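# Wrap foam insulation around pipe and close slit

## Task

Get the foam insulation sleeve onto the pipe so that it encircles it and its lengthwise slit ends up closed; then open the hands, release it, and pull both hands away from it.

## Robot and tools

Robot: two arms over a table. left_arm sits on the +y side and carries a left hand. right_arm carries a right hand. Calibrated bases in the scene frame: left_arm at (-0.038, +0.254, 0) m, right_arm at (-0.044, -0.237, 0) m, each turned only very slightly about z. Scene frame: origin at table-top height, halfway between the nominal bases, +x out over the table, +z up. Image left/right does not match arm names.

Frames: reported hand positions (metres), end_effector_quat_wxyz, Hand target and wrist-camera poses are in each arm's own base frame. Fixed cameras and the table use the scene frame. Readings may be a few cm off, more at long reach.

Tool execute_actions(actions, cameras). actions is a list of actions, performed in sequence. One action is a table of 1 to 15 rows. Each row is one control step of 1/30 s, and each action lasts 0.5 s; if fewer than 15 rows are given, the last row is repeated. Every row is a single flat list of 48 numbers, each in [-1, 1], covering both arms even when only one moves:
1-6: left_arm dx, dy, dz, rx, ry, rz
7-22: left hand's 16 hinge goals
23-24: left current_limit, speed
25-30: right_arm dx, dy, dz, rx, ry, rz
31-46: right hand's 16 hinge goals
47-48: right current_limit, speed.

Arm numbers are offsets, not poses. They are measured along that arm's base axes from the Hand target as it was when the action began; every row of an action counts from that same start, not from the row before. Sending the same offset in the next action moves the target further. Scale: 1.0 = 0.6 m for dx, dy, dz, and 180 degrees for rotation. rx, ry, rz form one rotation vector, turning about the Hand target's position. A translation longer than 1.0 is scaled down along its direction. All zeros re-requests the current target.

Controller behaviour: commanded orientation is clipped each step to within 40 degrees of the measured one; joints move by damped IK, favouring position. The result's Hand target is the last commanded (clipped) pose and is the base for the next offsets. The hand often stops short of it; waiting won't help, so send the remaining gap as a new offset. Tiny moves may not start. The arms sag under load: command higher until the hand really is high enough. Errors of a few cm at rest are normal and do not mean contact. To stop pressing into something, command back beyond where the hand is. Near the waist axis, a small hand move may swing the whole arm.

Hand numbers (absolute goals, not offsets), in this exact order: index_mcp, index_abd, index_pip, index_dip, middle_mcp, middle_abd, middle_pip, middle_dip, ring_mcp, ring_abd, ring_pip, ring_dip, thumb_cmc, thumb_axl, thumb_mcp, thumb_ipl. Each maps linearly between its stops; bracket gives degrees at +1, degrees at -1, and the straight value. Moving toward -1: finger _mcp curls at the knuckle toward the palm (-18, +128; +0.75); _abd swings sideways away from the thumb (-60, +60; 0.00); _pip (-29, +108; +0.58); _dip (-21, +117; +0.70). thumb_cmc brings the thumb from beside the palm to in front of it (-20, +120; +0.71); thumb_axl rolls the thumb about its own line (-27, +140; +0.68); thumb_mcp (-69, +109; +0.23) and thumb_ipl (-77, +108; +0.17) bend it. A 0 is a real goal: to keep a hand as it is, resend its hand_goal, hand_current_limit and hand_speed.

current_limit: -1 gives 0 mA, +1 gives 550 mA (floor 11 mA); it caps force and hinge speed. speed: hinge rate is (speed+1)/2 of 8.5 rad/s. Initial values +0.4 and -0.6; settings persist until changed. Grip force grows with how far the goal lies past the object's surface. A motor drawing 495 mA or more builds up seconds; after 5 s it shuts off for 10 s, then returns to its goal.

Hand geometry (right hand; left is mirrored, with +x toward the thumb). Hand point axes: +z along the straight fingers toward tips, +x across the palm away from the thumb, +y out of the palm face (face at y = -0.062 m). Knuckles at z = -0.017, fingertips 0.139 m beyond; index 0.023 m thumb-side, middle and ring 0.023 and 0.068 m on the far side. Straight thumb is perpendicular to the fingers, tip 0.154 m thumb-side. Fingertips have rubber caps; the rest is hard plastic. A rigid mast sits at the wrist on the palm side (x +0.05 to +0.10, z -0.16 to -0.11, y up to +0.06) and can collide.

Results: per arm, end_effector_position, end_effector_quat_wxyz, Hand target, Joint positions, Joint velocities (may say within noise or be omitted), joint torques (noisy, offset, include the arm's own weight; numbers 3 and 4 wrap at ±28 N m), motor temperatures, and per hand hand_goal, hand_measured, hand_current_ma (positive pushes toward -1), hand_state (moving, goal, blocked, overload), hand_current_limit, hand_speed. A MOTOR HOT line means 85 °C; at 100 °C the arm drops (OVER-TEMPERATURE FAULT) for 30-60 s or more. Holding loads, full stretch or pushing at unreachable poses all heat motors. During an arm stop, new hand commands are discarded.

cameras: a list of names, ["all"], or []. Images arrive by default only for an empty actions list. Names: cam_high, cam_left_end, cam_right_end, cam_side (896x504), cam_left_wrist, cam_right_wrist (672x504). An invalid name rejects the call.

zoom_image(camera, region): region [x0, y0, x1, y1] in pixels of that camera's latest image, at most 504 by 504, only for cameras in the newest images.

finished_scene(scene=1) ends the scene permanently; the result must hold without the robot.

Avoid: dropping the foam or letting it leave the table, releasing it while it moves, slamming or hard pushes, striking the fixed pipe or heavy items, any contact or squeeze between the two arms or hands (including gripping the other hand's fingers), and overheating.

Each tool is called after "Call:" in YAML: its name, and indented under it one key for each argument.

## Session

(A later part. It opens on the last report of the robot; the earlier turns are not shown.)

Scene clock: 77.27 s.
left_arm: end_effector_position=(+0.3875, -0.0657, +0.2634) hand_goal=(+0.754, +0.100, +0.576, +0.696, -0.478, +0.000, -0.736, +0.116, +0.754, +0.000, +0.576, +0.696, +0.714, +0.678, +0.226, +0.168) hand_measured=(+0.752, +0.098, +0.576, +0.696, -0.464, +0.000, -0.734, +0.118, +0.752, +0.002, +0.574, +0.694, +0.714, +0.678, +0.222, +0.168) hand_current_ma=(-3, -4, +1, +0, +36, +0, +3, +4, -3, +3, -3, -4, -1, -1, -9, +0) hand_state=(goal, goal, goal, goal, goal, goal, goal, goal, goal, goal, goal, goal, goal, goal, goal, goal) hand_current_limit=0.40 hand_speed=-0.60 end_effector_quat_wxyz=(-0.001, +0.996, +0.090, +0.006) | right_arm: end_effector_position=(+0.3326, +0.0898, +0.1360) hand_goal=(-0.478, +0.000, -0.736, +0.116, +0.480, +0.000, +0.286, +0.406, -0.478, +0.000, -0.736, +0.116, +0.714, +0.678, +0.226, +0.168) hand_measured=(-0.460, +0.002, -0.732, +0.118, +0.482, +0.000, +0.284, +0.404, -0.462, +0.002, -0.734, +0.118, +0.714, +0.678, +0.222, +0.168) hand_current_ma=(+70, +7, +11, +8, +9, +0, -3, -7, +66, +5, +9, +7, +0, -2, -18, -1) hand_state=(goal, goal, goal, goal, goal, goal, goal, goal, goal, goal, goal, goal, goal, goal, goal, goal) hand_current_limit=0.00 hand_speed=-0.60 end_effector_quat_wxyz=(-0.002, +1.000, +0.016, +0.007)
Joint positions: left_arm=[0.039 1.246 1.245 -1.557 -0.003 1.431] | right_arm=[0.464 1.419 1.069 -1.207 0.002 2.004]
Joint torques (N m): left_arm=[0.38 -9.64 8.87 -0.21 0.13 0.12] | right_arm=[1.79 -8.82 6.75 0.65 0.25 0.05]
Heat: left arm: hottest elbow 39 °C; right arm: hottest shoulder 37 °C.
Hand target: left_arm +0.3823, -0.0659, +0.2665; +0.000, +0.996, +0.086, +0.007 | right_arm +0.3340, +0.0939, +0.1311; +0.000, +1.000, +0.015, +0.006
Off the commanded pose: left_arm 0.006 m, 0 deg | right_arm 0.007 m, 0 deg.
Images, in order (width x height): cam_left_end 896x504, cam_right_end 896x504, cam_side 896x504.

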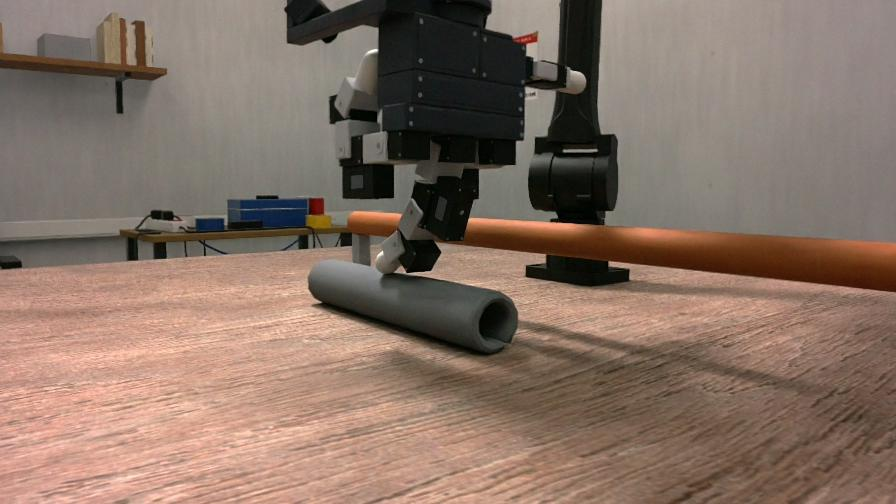

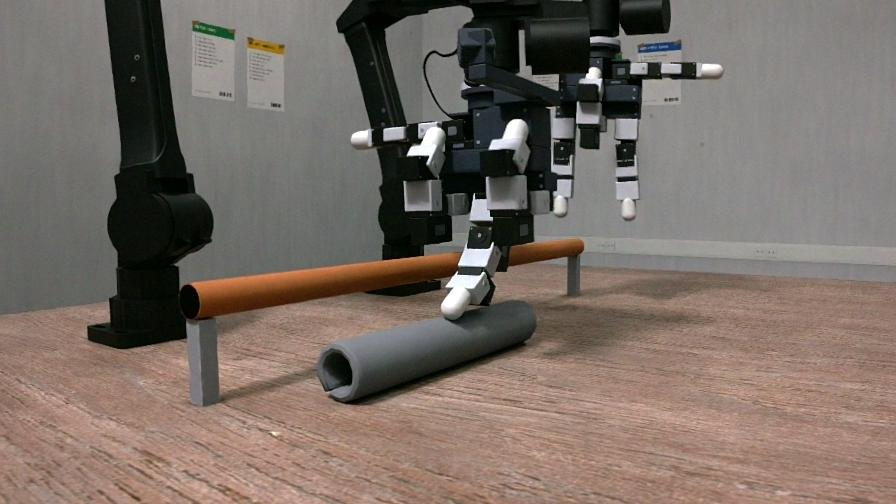

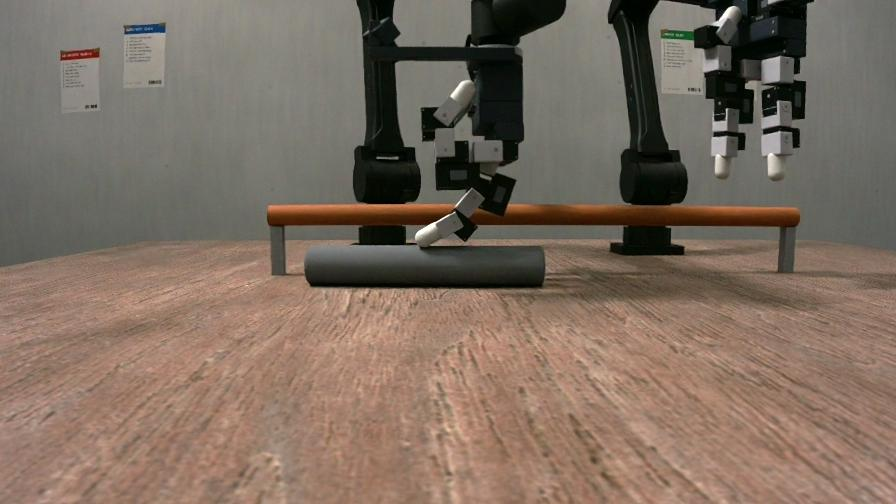

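Call:
execute_actions:
  actions:
    - [[0,0,0,0,0,0,0.754,0.1,0.576,0.696,-0.479,0,-0.737,0.116,0.754,0,0.576,0.696,0.714,0.678,0.226,0.168,0.4,-0.6,0,0,-0.014,0,0,0,-0.479,0,-0.737,0.116,0.479,0,0.285,0.406,-0.479,0,-0.737,0.116,0.714,0.678,0.226,0.168,0,-0.6]]
    - [[0,0,0,0,0,0,0.754,0.1,0.576,0.696,-0.479,0,-0.737,0.116,0.754,0,0.576,0.696,0.714,0.678,0.226,0.168,0.4,-0.6,-0.02,0,0,0,0,0,-0.479,0,-0.737,0.116,0.479,0,0.285,0.406,-0.479,0,-0.737,0.116,0.714,0.678,0.226,0.168,0,-0.6]]
  cameras: ["cam_right_end"]

Call:
zoom_image:
  camera: "cam_right_end"
  region: [290, 230, 560, 430]

Scene clock: 78.73 s.
left_arm: end_effector_position=(+0.3875, -0.0657, +0.2634) hand_goal=(+0.754, +0.100, +0.576, +0.696, -0.478, +0.000, -0.736, +0.116, +0.754, +0.000, +0.576, +0.696, +0.714, +0.678, +0.226, +0.168) hand_measured=(+0.752, +0.098, +0.576, +0.696, -0.464, +0.000, -0.734, +0.118, +0.752, +0.002, +0.574, +0.694, +0.714, +0.678, +0.222, +0.168) hand_current_ma=(-3, -4, +1, +0, +36, +0, +3, +4, -3, +3, -3, -4, -1, -1, -9, +0) hand_state=(goal, goal, goal, goal, goal, goal, goal, goal, goal, goal, goal, goal, goal, goal, goal, goal) hand_current_limit=0.40 hand_speed=-0.60 end_effector_quat_wxyz=(-0.001, +0.996, +0.090, +0.006) | right_arm: end_effector_position=(+0.3262, +0.0939, +0.1261) hand_goal=(-0.478, +0.000, -0.736, +0.116, +0.480, +0.000, +0.286, +0.406, -0.478, +0.000, -0.736, +0.116, +0.714, +0.678, +0.226, +0.168) hand_measured=(-0.460, +0.002, -0.732, +0.118, +0.450, -0.002, +0.260, +0.392, -0.462, +0.002, -0.734, +0.118, +0.714, +0.678, +0.222, +0.168) hand_current_ma=(+70, +7, +11, +8, -124, -4, -98, -53, +66, +5, +9, +7, +0, -2, -18, -1) hand_state=(goal, goal, goal, goal, blocked, goal, blocked, goal, goal, goal, goal, goal, goal, goal, goal, goal) hand_current_limit=0.00 hand_speed=-0.60 end_effector_quat_wxyz=(+0.000, +1.000, +0.020, +0.007)
Joint positions: left_arm=[0.039 1.246 1.245 -1.557 -0.003 1.431] | right_arm=[0.483 1.418 1.04 -1.18 0.005 2.015]
Joint torques (N m): left_arm=[0.56 -9.64 8.91 -0.21 0.14 0.12] | right_arm=[1.49 -10.05 5.48 0.55 0.15 0.06]
Heat: left arm: hottest elbow 39 °C; right arm: hottest shoulder 37 °C.
Hand target: left_arm +0.3823, -0.0659, +0.2665; +0.000, +0.996, +0.086, +0.007 | right_arm +0.3219, +0.0939, +0.1228; +0.000, +1.000, +0.015, +0.006
Off the commanded pose: left_arm 0.006 m, 0 deg | right_arm 0.006 m, 1 deg.
Images, in order (width x height): cam_right_end 896x504.

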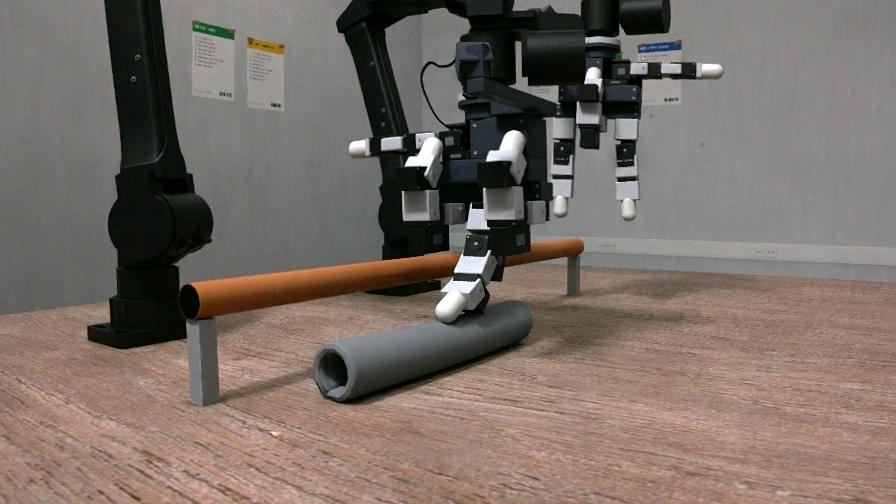

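Scaled by 1.867 from the camera's 896x504 image, which has a finer 1280x720 frame.

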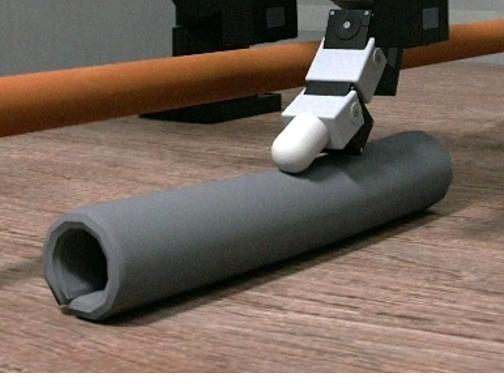

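Call:
execute_actions:
  actions:
    - [[0,0,0,0,0,0,0.754,0.1,0.576,0.696,-0.479,0,-0.737,0.116,0.754,0,0.576,0.696,0.714,0.678,0.226,0.168,0.4,-0.6,-0.022,0,0,0,0,0,-0.479,0,-0.737,0.116,0.479,0,0.285,0.406,-0.479,0,-0.737,0.116,0.714,0.678,0.226,0.168,0,-0.6]]
  cameras: ["cam_right_end"]

Call:
zoom_image:
  camera: "cam_right_end"
  region: [290, 230, 560, 430]

Scene clock: 79.63 s.
left_arm: end_effector_position=(+0.3875, -0.0657, +0.2634) hand_goal=(+0.754, +0.100, +0.576, +0.696, -0.478, +0.000, -0.736, +0.116, +0.754, +0.000, +0.576, +0.696, +0.714, +0.678, +0.226, +0.168) hand_measured=(+0.752, +0.098, +0.576, +0.696, -0.464, +0.000, -0.734, +0.118, +0.752, +0.002, +0.574, +0.694, +0.714, +0.678, +0.222, +0.168) hand_current_ma=(-3, -4, +1, +0, +36, +0, +3, +4, -3, +3, -3, -4, -1, -1, -9, +0) hand_state=(goal, goal, goal, goal, goal, goal, goal, goal, goal, goal, goal, goal, goal, goal, goal, goal) hand_current_limit=0.40 hand_speed=-0.60 end_effector_quat_wxyz=(-0.001, +0.996, +0.090, +0.006) | right_arm: end_effector_position=(+0.3141, +0.0937, +0.1270) hand_goal=(-0.478, +0.000, -0.736, +0.116, +0.480, +0.000, +0.286, +0.406, -0.478, +0.000, -0.736, +0.116, +0.714, +0.678, +0.226, +0.168) hand_measured=(-0.460, +0.002, -0.732, +0.118, +0.450, -0.008, +0.260, +0.392, -0.462, +0.002, -0.734, +0.118, +0.714, +0.678, +0.222, +0.168) hand_current_ma=(+69, +7, +11, +8, -129, -27, -103, -56, +66, +5, +9, +7, +0, -2, -18, -1) hand_state=(goal, goal, goal, goal, blocked, goal, blocked, goal, goal, goal, goal, goal, goal, goal, goal, goal) hand_current_limit=0.00 hand_speed=-0.60 end_effector_quat_wxyz=(-0.002, +1.000, +0.019, +0.010)
Joint positions: left_arm=[0.039 1.246 1.245 -1.557 -0.003 1.431] | right_arm=[0.498 1.385 1.01 -1.176 0.006 2.03]
Joint torques (N m): left_arm=[0.62 -9.76 8.95 -0.21 0.12 0.12] | right_arm=[1.79 -9.11 5.48 0.39 0.14 0.07]
Heat: left arm: hottest elbow 39 °C; right arm: hottest shoulder 37 °C.
Hand target: left_arm +0.3823, -0.0659, +0.2665; +0.000, +0.996, +0.086, +0.007 | right_arm +0.3087, +0.0939, +0.1227; +0.000, +1.000, +0.015, +0.006
Off the commanded pose: left_arm 0.006 m, 0 deg | right_arm 0.007 m, 1 deg.
Images, in order (width x height): cam_right_end 896x504.

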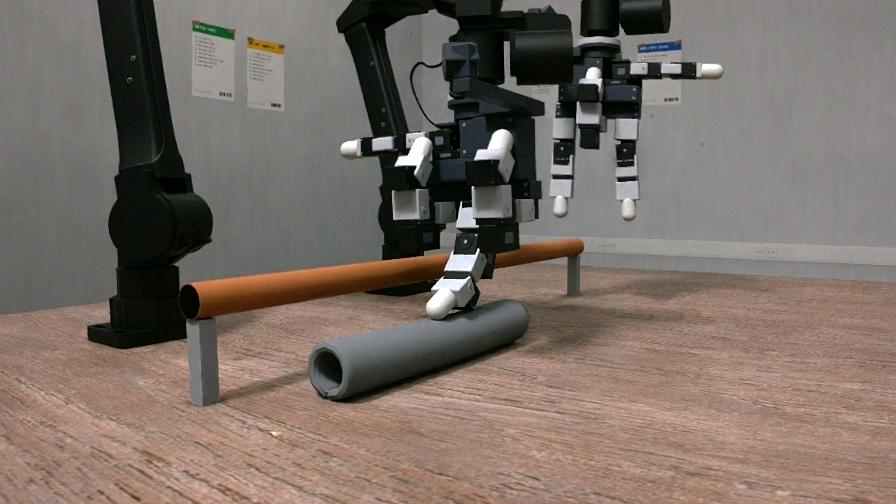

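Scaled by 1.867 from the camera's 896x504 image, which has a finer 1280x720 frame.

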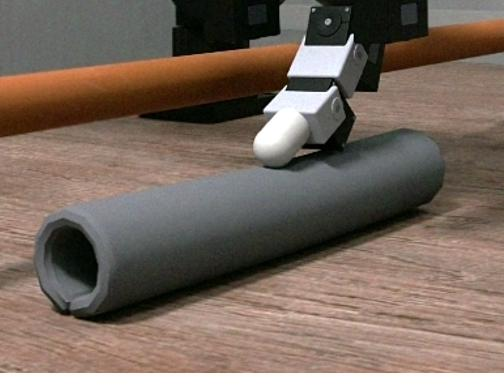

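Call:
execute_actions:
  actions:
    - [[0,0,0,0,0,0,0.754,0.1,0.576,0.696,-0.479,0,-0.737,0.116,0.754,0,0.576,0.696,0.714,0.678,0.226,0.168,0.4,-0.6,-0.004,0,0.03,0,0,0,-0.479,0,-0.737,0.116,0.479,0,0.285,0.406,-0.479,0,-0.737,0.116,0.714,0.678,0.226,0.168,0,-0.6]]
    - [[0,0,0,0,0,0,0.754,0.1,0.576,0.696,-0.479,0,-0.737,0.116,0.754,0,0.576,0.696,0.714,0.678,0.226,0.168,0.4,-0.6,0,0,0.06,0,0,0,-0.479,0,-0.737,0.116,0.479,0,0.285,0.406,-0.479,0,-0.737,0.116,0.714,0.678,0.226,0.168,0,-0.6]]
  cameras: ["cam_right_end", "cam_side", "cam_left_end"]

Call:
zoom_image:
  camera: "cam_right_end"
  region: [290, 280, 560, 430]

Call:
zoom_image:
  camera: "cam_left_end"
  region: [290, 240, 560, 390]

Scene clock: 81.23 s.
left_arm: end_effector_position=(+0.3875, -0.0657, +0.2634) hand_goal=(+0.754, +0.100, +0.576, +0.696, -0.478, +0.000, -0.736, +0.116, +0.754, +0.000, +0.576, +0.696, +0.714, +0.678, +0.226, +0.168) hand_measured=(+0.752, +0.098, +0.576, +0.696, -0.464, +0.000, -0.734, +0.118, +0.752, +0.002, +0.574, +0.694, +0.714, +0.678, +0.222, +0.168) hand_current_ma=(-3, -4, +1, +0, +36, +0, +3, +4, -3, +3, -3, -4, -1, -1, -9, +0) hand_state=(goal, goal, goal, goal, goal, goal, goal, goal, goal, goal, goal, goal, goal, goal, goal, goal) hand_current_limit=0.40 hand_speed=-0.60 end_effector_quat_wxyz=(-0.001, +0.996, +0.090, +0.006) | right_arm: end_effector_position=(+0.2970, +0.0853, +0.1599) hand_goal=(-0.478, +0.000, -0.736, +0.116, +0.480, +0.000, +0.286, +0.406, -0.478, +0.000, -0.736, +0.116, +0.714, +0.678, +0.226, +0.168) hand_measured=(-0.460, +0.002, -0.732, +0.118, +0.480, -0.004, +0.284, +0.404, -0.462, +0.002, -0.734, +0.118, +0.714, +0.678, +0.222, +0.168) hand_current_ma=(+69, +7, +11, +8, +2, -9, -4, -8, +66, +5, +9, +7, +0, -2, -19, -1) hand_state=(goal, goal, goal, goal, goal, goal, goal, goal, goal, goal, goal, goal, goal, goal, goal, goal) hand_current_limit=0.00 hand_speed=-0.60 end_effector_quat_wxyz=(+0.010, +1.000, +0.016, -0.013)
Joint positions: left_arm=[0.039 1.246 1.245 -1.557 -0.003 1.431] | right_arm=[0.499 1.343 1.051 -1.312 0.006 2.038]
Joint torques (N m): left_arm=[0.38 -9.52 8.91 -0.18 0.12 0.11] | right_arm=[1.73 -9.64 10.26 -0.16 0.14 0.05]
Heat: left arm: hottest elbow 39 °C; right arm: hottest shoulder 37 °C.
Hand target: left_arm +0.3823, -0.0659, +0.2665; +0.000, +0.996, +0.086, +0.007 | right_arm +0.3064, +0.0939, +0.1768; +0.000, +1.000, +0.015, +0.006
Off the commanded pose: left_arm 0.006 m, 0 deg | right_arm 0.021 m, 3 deg.
Images, in order (width x height): cam_left_end 896x504, cam_right_end 896x504, cam_side 896x504.

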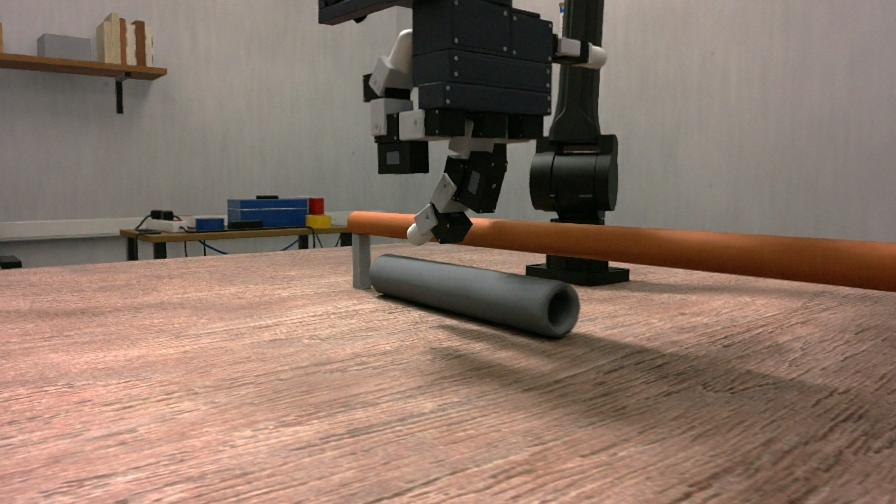

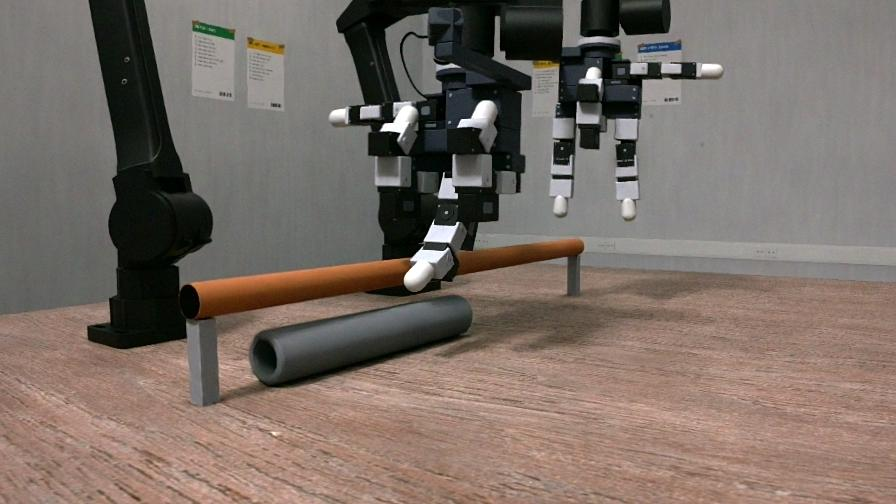

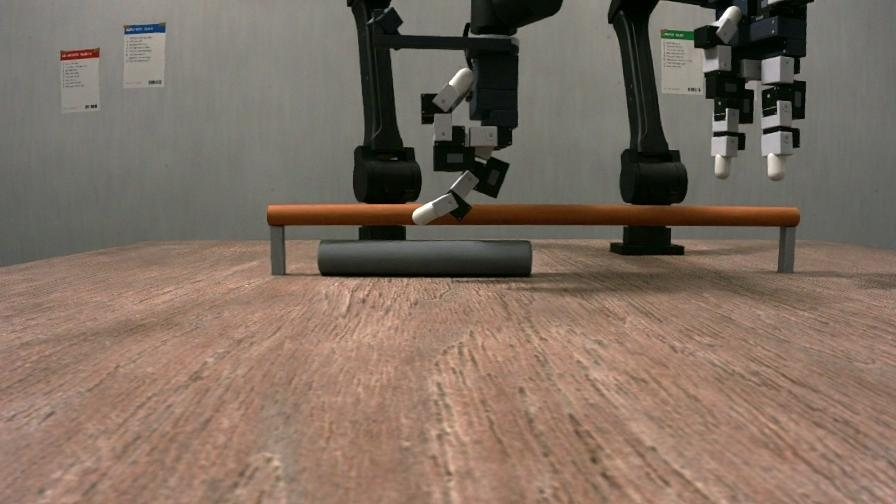

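Scaled by 1.867 from the camera's 896x504 image, which has a finer 1280x720 frame.

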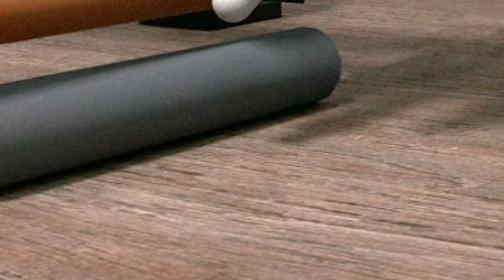

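Scaled by 1.867 from the camera's 896x504 image, which has a finer 1280x720 frame.

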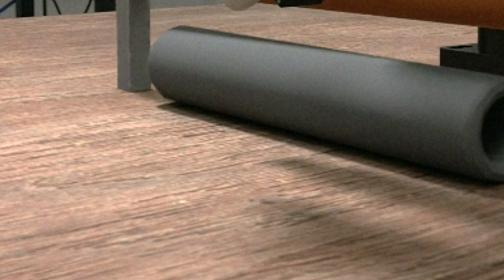

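Call:
zoom_image:
  camera: "cam_right_end"
  region: [230, 300, 340, 410]

Call:
zoom_image:
  camera: "cam_left_end"
  region: [500, 250, 610, 360]

Scaled by 4.582 from the camera's 896x504 image, which has a finer 1280x720 frame.

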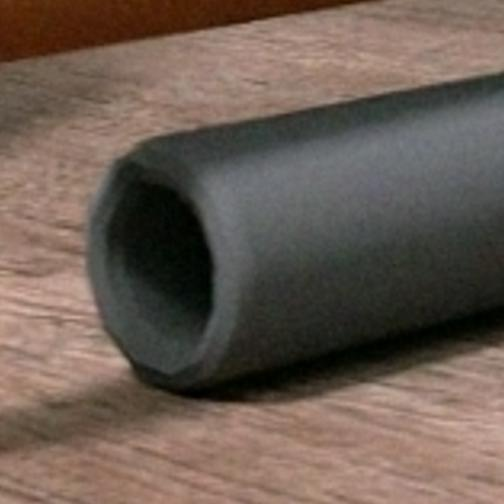

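Scaled by 4.582 from the camera's 896x504 image, which has a finer 1280x720 frame.

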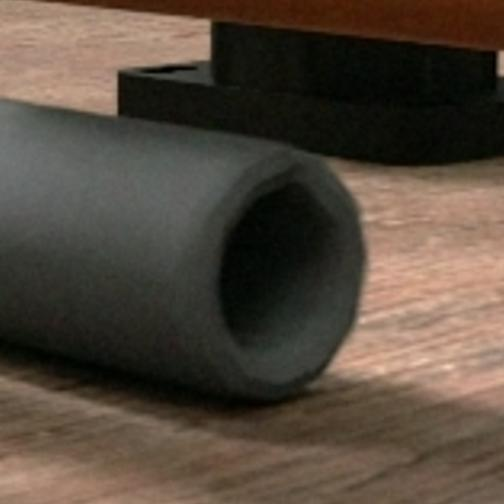

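Call:
execute_actions:
  actions: []
  cameras: ["cam_high", "cam_right_wrist", "cam_left_wrist", "cam_right_end", "cam_left_end", "cam_side"]

Call:
zoom_image:
  camera: "cam_high"
  region: [480, 130, 580, 230]

Call:
zoom_image:
  camera: "cam_right_end"
  region: [240, 310, 310, 390]

Scene clock: 83.33 s.
left_arm: end_effector_position=(+0.3875, -0.0657, +0.2634) hand_goal=(+0.754, +0.100, +0.576, +0.696, -0.478, +0.000, -0.736, +0.116, +0.754, +0.000, +0.576, +0.696, +0.714, +0.678, +0.226, +0.168) hand_measured=(+0.752, +0.098, +0.576, +0.696, -0.464, +0.000, -0.734, +0.118, +0.752, +0.002, +0.574, +0.694, +0.714, +0.678, +0.222, +0.168) hand_current_ma=(-3, -4, +1, +0, +36, +0, +3, +4, -3, +3, -3, -4, -1, -1, -9, +0) hand_state=(goal, goal, goal, goal, goal, goal, goal, goal, goal, goal, goal, goal, goal, goal, goal, goal) hand_current_limit=0.40 hand_speed=-0.60 end_effector_quat_wxyz=(-0.001, +0.996, +0.090, +0.006) | right_arm: end_effector_position=(+0.2970, +0.0853, +0.1599) hand_goal=(-0.478, +0.000, -0.736, +0.116, +0.480, +0.000, +0.286, +0.406, -0.478, +0.000, -0.736, +0.116, +0.714, +0.678, +0.226, +0.168) hand_measured=(-0.460, +0.002, -0.732, +0.118, +0.480, -0.004, +0.284, +0.404, -0.462, +0.002, -0.734, +0.118, +0.714, +0.678, +0.222, +0.168) hand_current_ma=(+69, +7, +11, +8, +2, -9, -4, -8, +66, +5, +9, +7, +0, -2, -19, -1) hand_state=(goal, goal, goal, goal, goal, goal, goal, goal, goal, goal, goal, goal, goal, goal, goal, goal) hand_current_limit=0.00 hand_speed=-0.60 end_effector_quat_wxyz=(+0.010, +1.000, +0.016, -0.013)
Joint positions: left_arm=[0.039 1.246 1.245 -1.557 -0.003 1.431] | right_arm=[0.499 1.343 1.051 -1.312 0.006 2.038]
Joint velocities: within noise
Joint torques (N m): left_arm=[0.44 -9.82 8.94 -0.13 0.11 0.11] | right_arm=[1.49 -9.76 10.17 -0.2 0.12 0.05]
Motor temperatures (°C): left_arm=[27 37 39 30 23 25] | right_arm=[31 37 30 26 25 23]
Heat: left arm: hottest elbow 39 °C; right arm: hottest shoulder 37 °C.
Hand target: left_arm +0.3823, -0.0659, +0.2665; +0.000, +0.996, +0.086, +0.007 | right_arm +0.3064, +0.0939, +0.1768; +0.000, +1.000, +0.015, +0.006
Off the commanded pose: left_arm 0.006 m, 0 deg | right_arm 0.021 m, 3 deg.

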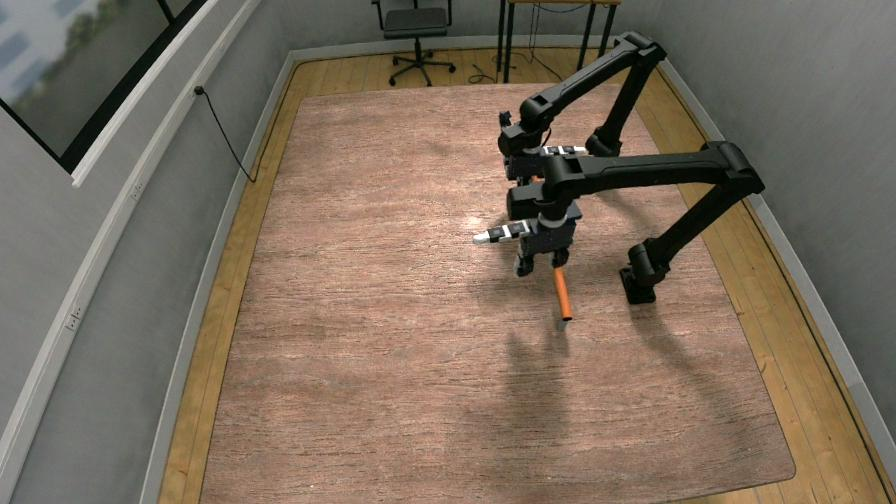

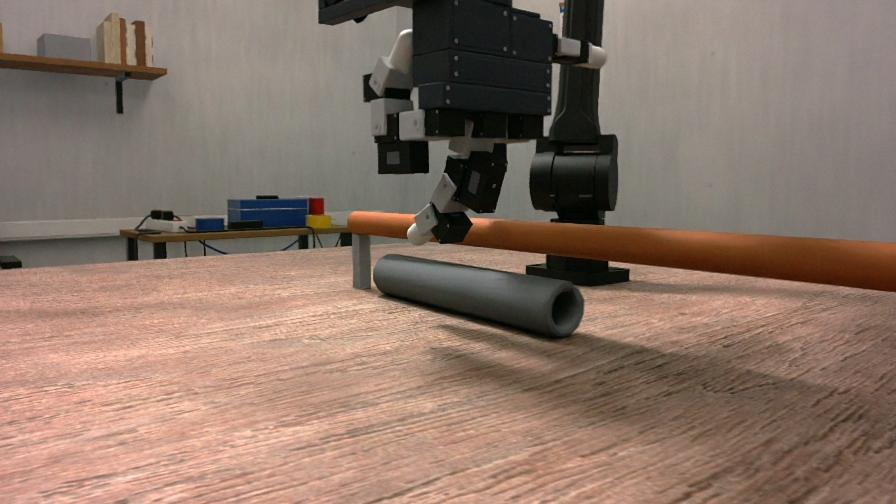

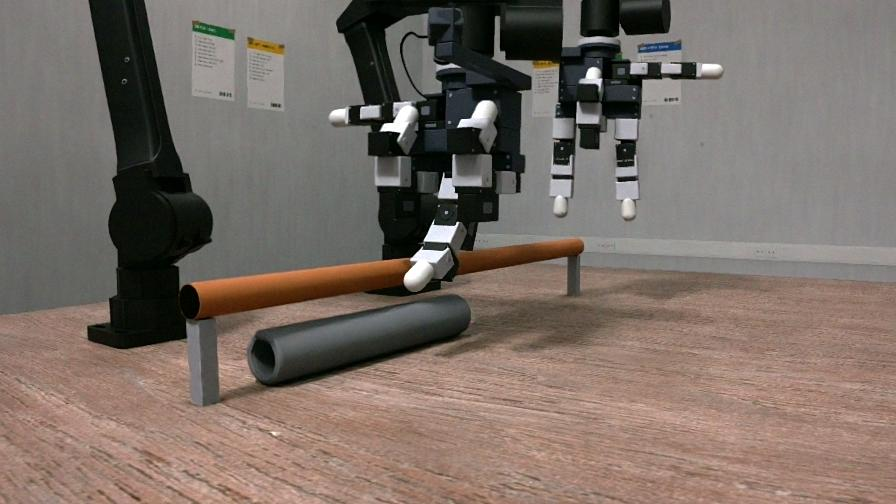

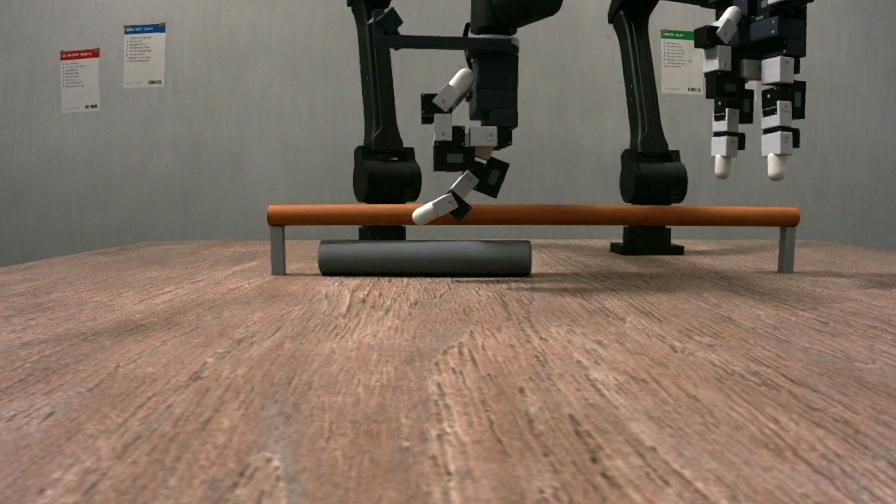

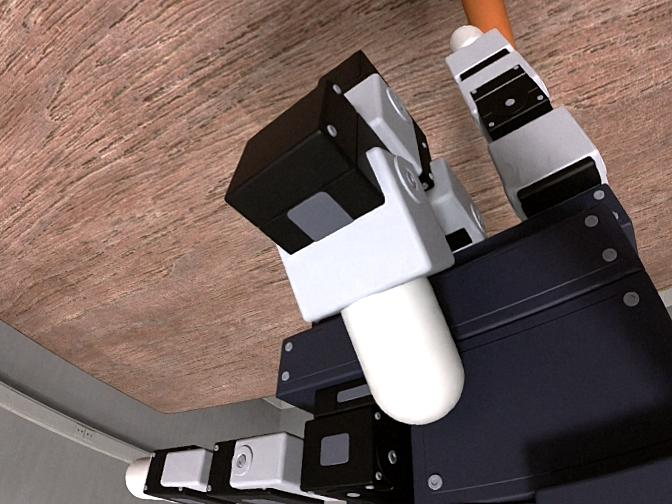

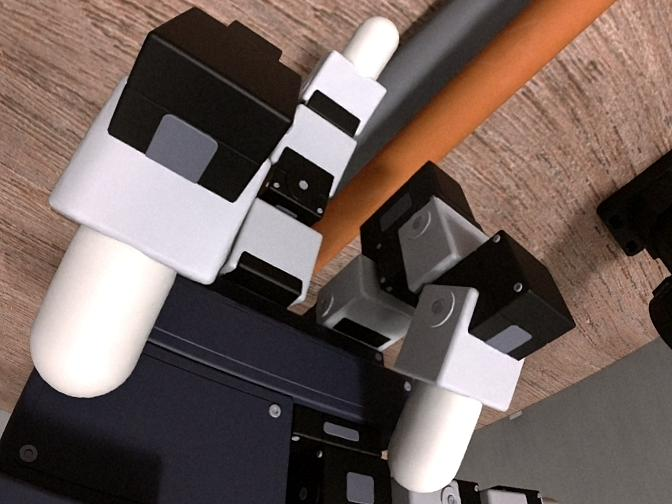

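Scaled by 5.040 from the camera's 896x504 image, which has a finer 1280x720 frame.

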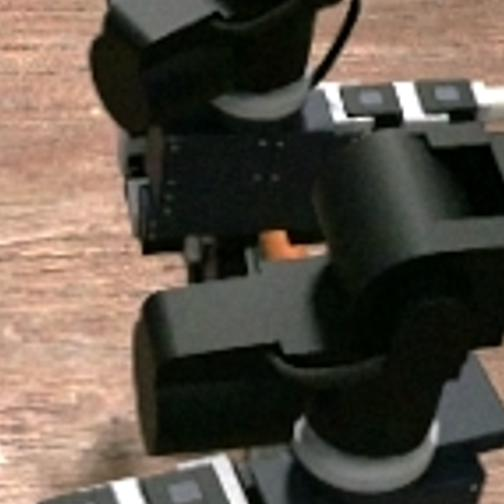

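Scaled by 6.300 from the camera's 896x504 image, which has a finer 1280x720 frame.

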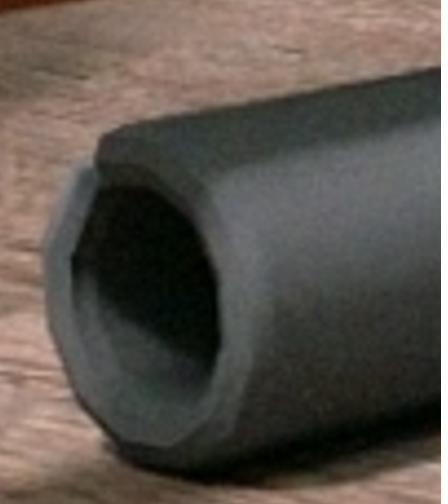

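Call:
execute_actions:
  actions:
    - [[0,0,0,0,0,0,0.754,0.1,0.576,0.696,-0.479,0,-0.737,0.116,0.754,0,0.576,0.696,0.714,0.678,0.226,0.168,0.4,-0.6,0,0,0.08,0,0,0,-0.479,0,-0.737,0.116,0.479,0,0.285,0.406,-0.479,0,-0.737,0.116,0.714,0.678,0.226,0.168,0.2,-0.6]]
    - [[0,0,0,0,0,0,0.754,0.1,0.576,0.696,-0.479,0,-0.737,0.116,0.754,0,0.576,0.696,0.714,0.678,0.226,0.168,0.4,-0.6,0,-0.02,0.08,0,0,0.06,-0.479,0,-0.737,0.116,0.754,0,0.576,0.696,-0.479,0,-0.737,0.116,0.714,0.678,0.226,0.168,0.2,-0.6]]
    - [[0,0,0,0,0,0,0.754,0.1,0.576,0.696,-0.479,0,-0.737,0.116,0.754,0,0.576,0.696,0.714,0.678,0.226,0.168,0.4,-0.6,0,-0.03,0,0,0,0.1222,0.754,0,0.576,0.696,0.754,0,0.576,0.696,0.754,0,0.576,0.696,0.714,0.678,0.226,0.168,0.2,-0.6]]
    - [[0,0,0,0,0,0,0.754,0.1,0.576,0.696,-0.479,0,-0.737,0.116,0.754,0,0.576,0.696,0.714,0.678,0.226,0.168,0.4,-0.6,0,-0.03,0,0,0,0.1222,0.754,0,0.576,0.696,0.754,0,0.576,0.696,0.754,0,0.576,0.696,0.714,0.678,0.226,0.168,0.2,-0.6]]
    - [[0,0,0,0,0,0,0.754,0.1,0.576,0.696,-0.479,0,-0.737,0.116,0.754,0,0.576,0.696,0.714,0.678,0.226,0.168,0.4,-0.6,0,-0.03,0,0,0,0.1222,0.754,0,0.576,0.696,0.754,0,0.576,0.696,0.754,0,0.576,0.696,0.714,0.678,0.226,0.168,0.2,-0.6]]
    - [[0,0,0,0,0,0,0.754,0.1,0.576,0.696,-0.479,0,-0.737,0.116,0.754,0,0.576,0.696,0.714,0.678,0.226,0.168,0.4,-0.6,-0.015,-0.01,0,0,0,0.06,0.754,0,0.576,0.696,0.754,0,0.576,0.696,0.754,0,0.576,0.696,0.714,0.678,0.226,0.168,0.2,-0.6]]
  cameras: ["cam_high", "cam_left_end", "cam_right_end", "cam_side", "cam_right_wrist"]

Scene clock: 89.13 s.
left_arm: end_effector_position=(+0.3875, -0.0657, +0.2634) hand_goal=(+0.754, +0.100, +0.576, +0.696, -0.478, +0.000, -0.736, +0.116, +0.754, +0.000, +0.576, +0.696, +0.714, +0.678, +0.226, +0.168) hand_measured=(+0.752, +0.098, +0.576, +0.696, -0.464, +0.000, -0.734, +0.118, +0.752, +0.002, +0.574, +0.694, +0.714, +0.678, +0.222, +0.168) hand_current_ma=(-3, -4, +1, +0, +36, +0, +3, +4, -3, +3, -3, -4, -1, -1, -9, +0) hand_state=(goal, goal, goal, goal, goal, goal, goal, goal, goal, goal, goal, goal, goal, goal, goal, goal) hand_current_limit=0.40 hand_speed=-0.60 end_effector_quat_wxyz=(-0.001, +0.996, +0.090, +0.006) | right_arm: end_effector_position=(+0.2998, +0.0240, +0.2707) hand_goal=(+0.754, +0.000, +0.576, +0.696, +0.754, +0.000, +0.576, +0.696, +0.754, +0.000, +0.576, +0.696, +0.714, +0.678, +0.226, +0.168) hand_measured=(+0.752, +0.002, +0.574, +0.694, +0.752, -0.002, +0.574, +0.694, +0.752, +0.002, +0.574, +0.694, +0.714, +0.678, +0.222, +0.168) hand_current_ma=(-7, +5, -9, -7, -8, -6, -8, -9, -9, +5, -9, -7, +1, -2, -19, -1) hand_state=(goal, goal, goal, goal, goal, goal, goal, goal, goal, goal, goal, goal, goal, goal, goal, goal) hand_current_limit=0.20 hand_speed=-0.60 end_effector_quat_wxyz=(-0.002, +0.712, +0.702, +0.004)
Joint positions: left_arm=[0.039 1.246 1.245 -1.557 -0.003 1.431] | right_arm=[0.215 0.902 1.029 -1.693 -0.008 0.229]
Joint torques (N m): left_arm=[0.21 -9.76 8.92 -0.16 0.12 0.11] | right_arm=[0.38 -3.19 7.41 0.14 -0.03 -0.08]
Heat: left arm: hottest elbow 39 °C; right arm: hottest shoulder 37 °C.
Hand target: left_arm +0.3823, -0.0659, +0.2665; +0.000, +0.996, +0.086, +0.007 | right_arm +0.2974, +0.0220, +0.2726; -0.005, +0.711, +0.703, +0.004
Off the commanded pose: left_arm 0.006 m, 0 deg | right_arm 0.004 m, 0 deg.
joint sent to its limit (right arm) — joint 4 (wrist pitch), lower limit. The joint targets still meet the commanded pose.
Images, in order (width x height): cam_high 896x504, cam_left_end 896x504, cam_right_end 896x504, cam_side 896x504, cam_right_wrist 672x504.

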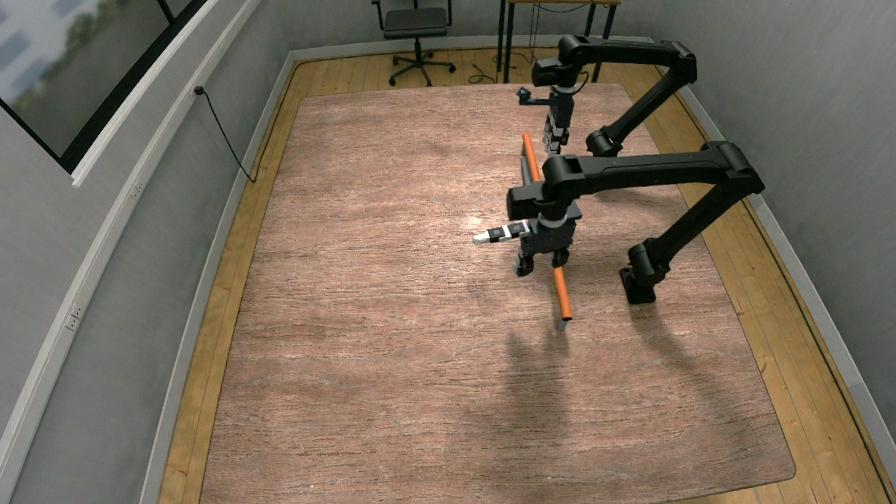

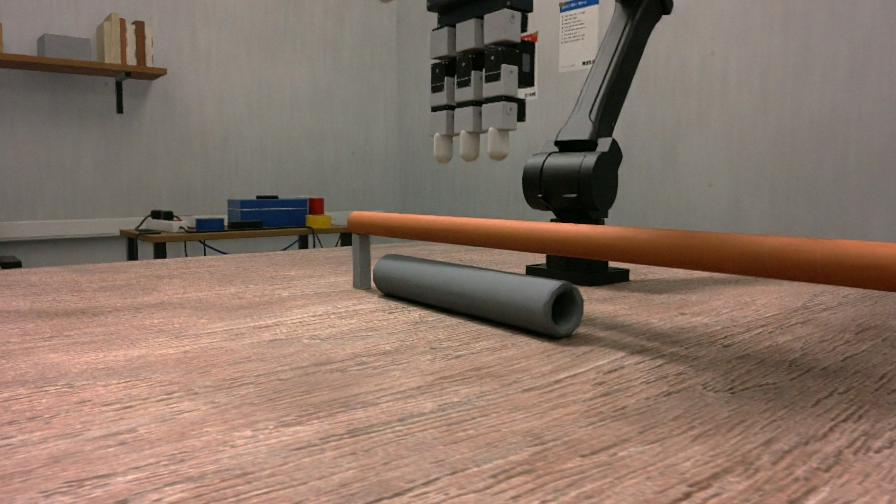

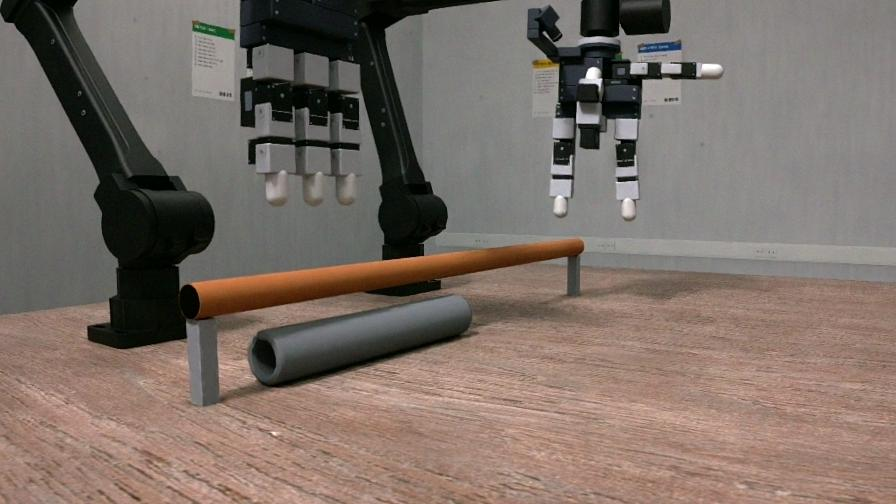

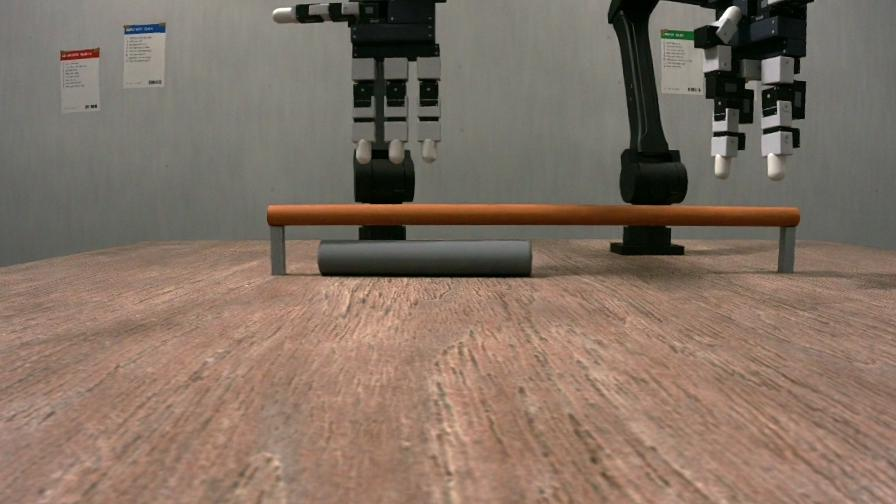

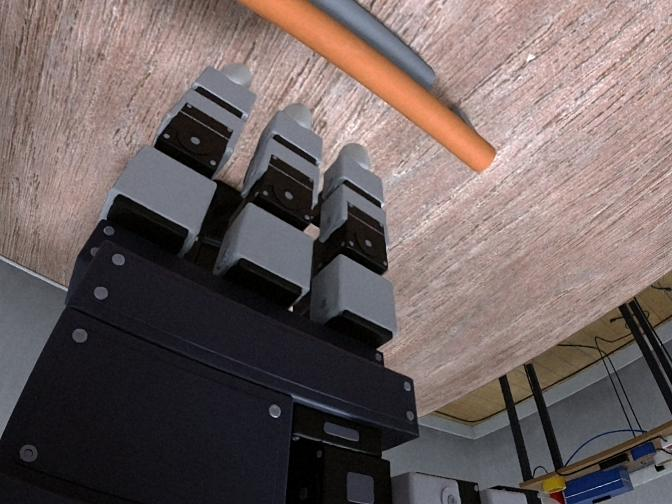

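Call:
execute_actions:
  actions:
    - [[0,0,0,0,0,0,0.754,0.1,0.576,0.696,-0.479,0,-0.737,0.116,0.754,0,0.576,0.696,0.714,0.678,0.226,0.168,0.4,-0.6,0,0,-0.06,0,0,0,0.754,0,0.576,0.696,0.754,0,0.576,0.696,0.754,0,0.576,0.696,0.714,0.678,0.226,0.168,0.2,-0.6]]
    - [[0,0,0,0,0,0,0.754,0.1,0.576,0.696,-0.479,0,-0.737,0.116,0.754,0,0.576,0.696,0.714,0.678,0.226,0.168,0.4,-0.6,0,0,-0.055,0,0,0,0.754,0,0.576,0.696,0.754,0,0.576,0.696,0.754,0,0.576,0.696,0.714,0.678,0.226,0.168,0.2,-0.6]]
  cameras: ["cam_left_end", "cam_right_end", "cam_right_wrist"]

Call:
zoom_image:
  camera: "cam_right_end"
  region: [200, 180, 450, 400]

Call:
zoom_image:
  camera: "cam_left_end"
  region: [350, 100, 600, 350]

Scene clock: 91.10 s.
left_arm: end_effector_position=(+0.3875, -0.0657, +0.2634) hand_goal=(+0.754, +0.100, +0.576, +0.696, -0.478, +0.000, -0.736, +0.116, +0.754, +0.000, +0.576, +0.696, +0.714, +0.678, +0.226, +0.168) hand_measured=(+0.752, +0.098, +0.576, +0.696, -0.464, +0.000, -0.734, +0.118, +0.752, +0.002, +0.574, +0.694, +0.714, +0.678, +0.222, +0.168) hand_current_ma=(-3, -4, +1, +0, +36, +0, +3, +4, -3, +3, -3, -4, -1, -1, -9, +0) hand_state=(goal, goal, goal, goal, goal, goal, goal, goal, goal, goal, goal, goal, goal, goal, goal, goal) hand_current_limit=0.40 hand_speed=-0.60 end_effector_quat_wxyz=(-0.001, +0.996, +0.090, +0.006) | right_arm: end_effector_position=(+0.2941, +0.0226, +0.2010) hand_goal=(+0.754, +0.000, +0.576, +0.696, +0.754, +0.000, +0.576, +0.696, +0.754, +0.000, +0.576, +0.696, +0.714, +0.678, +0.226, +0.168) hand_measured=(+0.752, +0.002, +0.574, +0.694, +0.752, -0.002, +0.574, +0.694, +0.752, +0.002, +0.574, +0.694, +0.714, +0.678, +0.222, +0.168) hand_current_ma=(-7, +5, -9, -7, -8, -6, -8, -9, -9, +5, -9, -7, +1, -2, -19, -1) hand_state=(goal, goal, goal, goal, goal, goal, goal, goal, goal, goal, goal, goal, goal, goal, goal, goal) hand_current_limit=0.20 hand_speed=-0.60 end_effector_quat_wxyz=(-0.008, +0.711, +0.703, -0.004)
Joint positions: left_arm=[0.039 1.246 1.245 -1.557 -0.003 1.431] | right_arm=[0.212 0.892 0.845 -1.54 -0.009 0.225]
Joint torques (N m): left_arm=[0.32 -9.76 8.96 -0.18 0.14 0.13] | right_arm=[0.5 -2.73 7.39 0.79 -0.02 -0.1]
Heat: left arm: hottest elbow 39 °C; right arm: hottest shoulder 36 °C.
Hand target: left_arm +0.3823, -0.0659, +0.2665; +0.000, +0.996, +0.086, +0.007 | right_arm +0.2973, +0.0218, +0.2036; -0.005, +0.711, +0.703, +0.004
Off the commanded pose: left_arm 0.006 m, 0 deg | right_arm 0.004 m, 1 deg.
Images, in order (width x height): cam_left_end 896x504, cam_right_end 896x504, cam_right_wrist 672x504.

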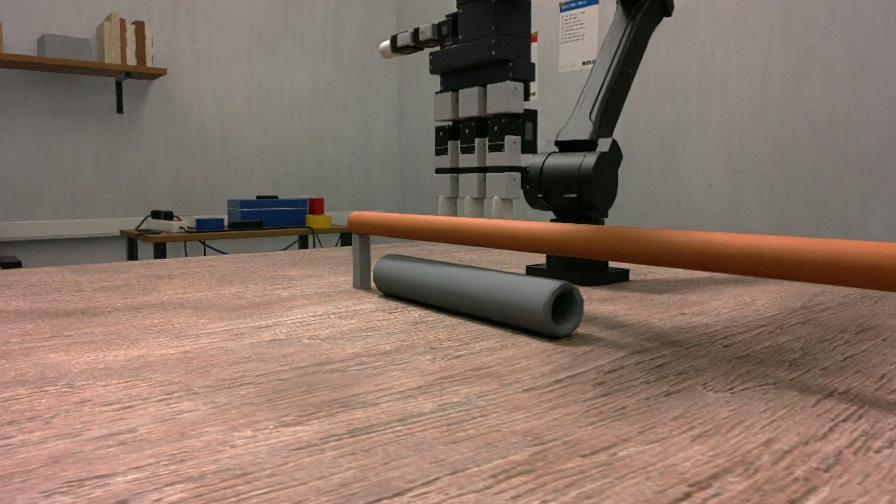

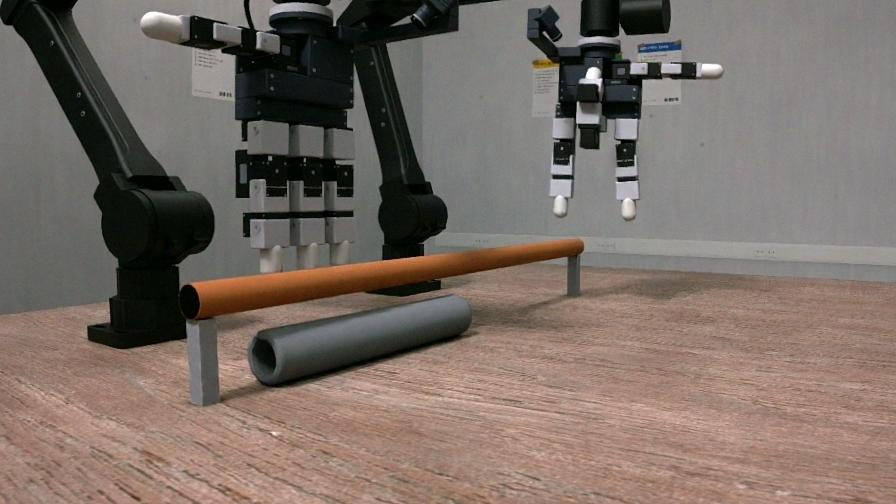

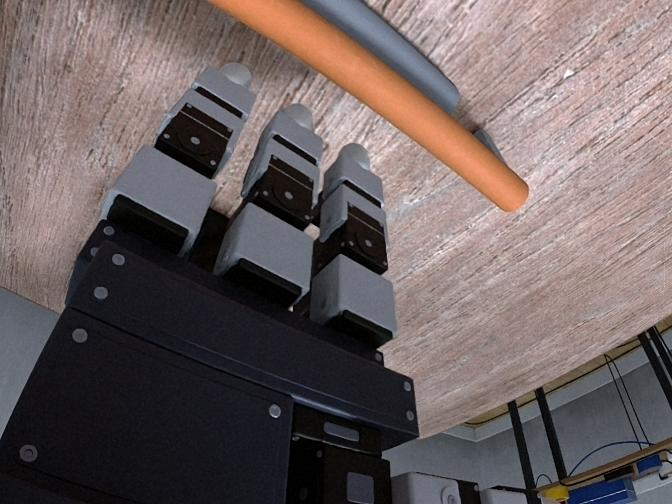

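Scaled by 2.016 from the camera's 896x504 image, which has a finer 1280x720 frame.

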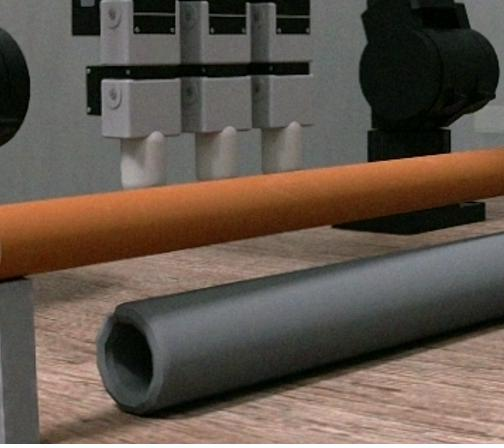

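Scaled by 2.016 from the camera's 896x504 image, which has a finer 1280x720 frame.

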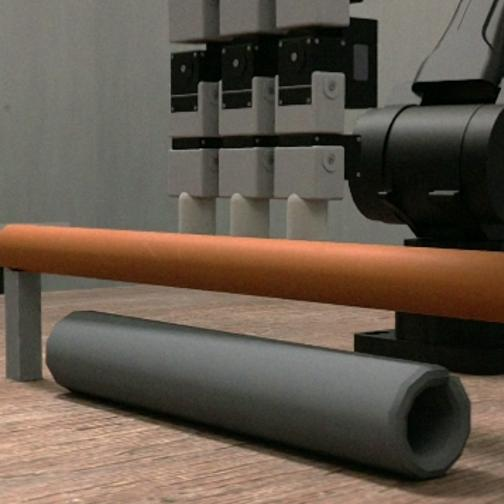

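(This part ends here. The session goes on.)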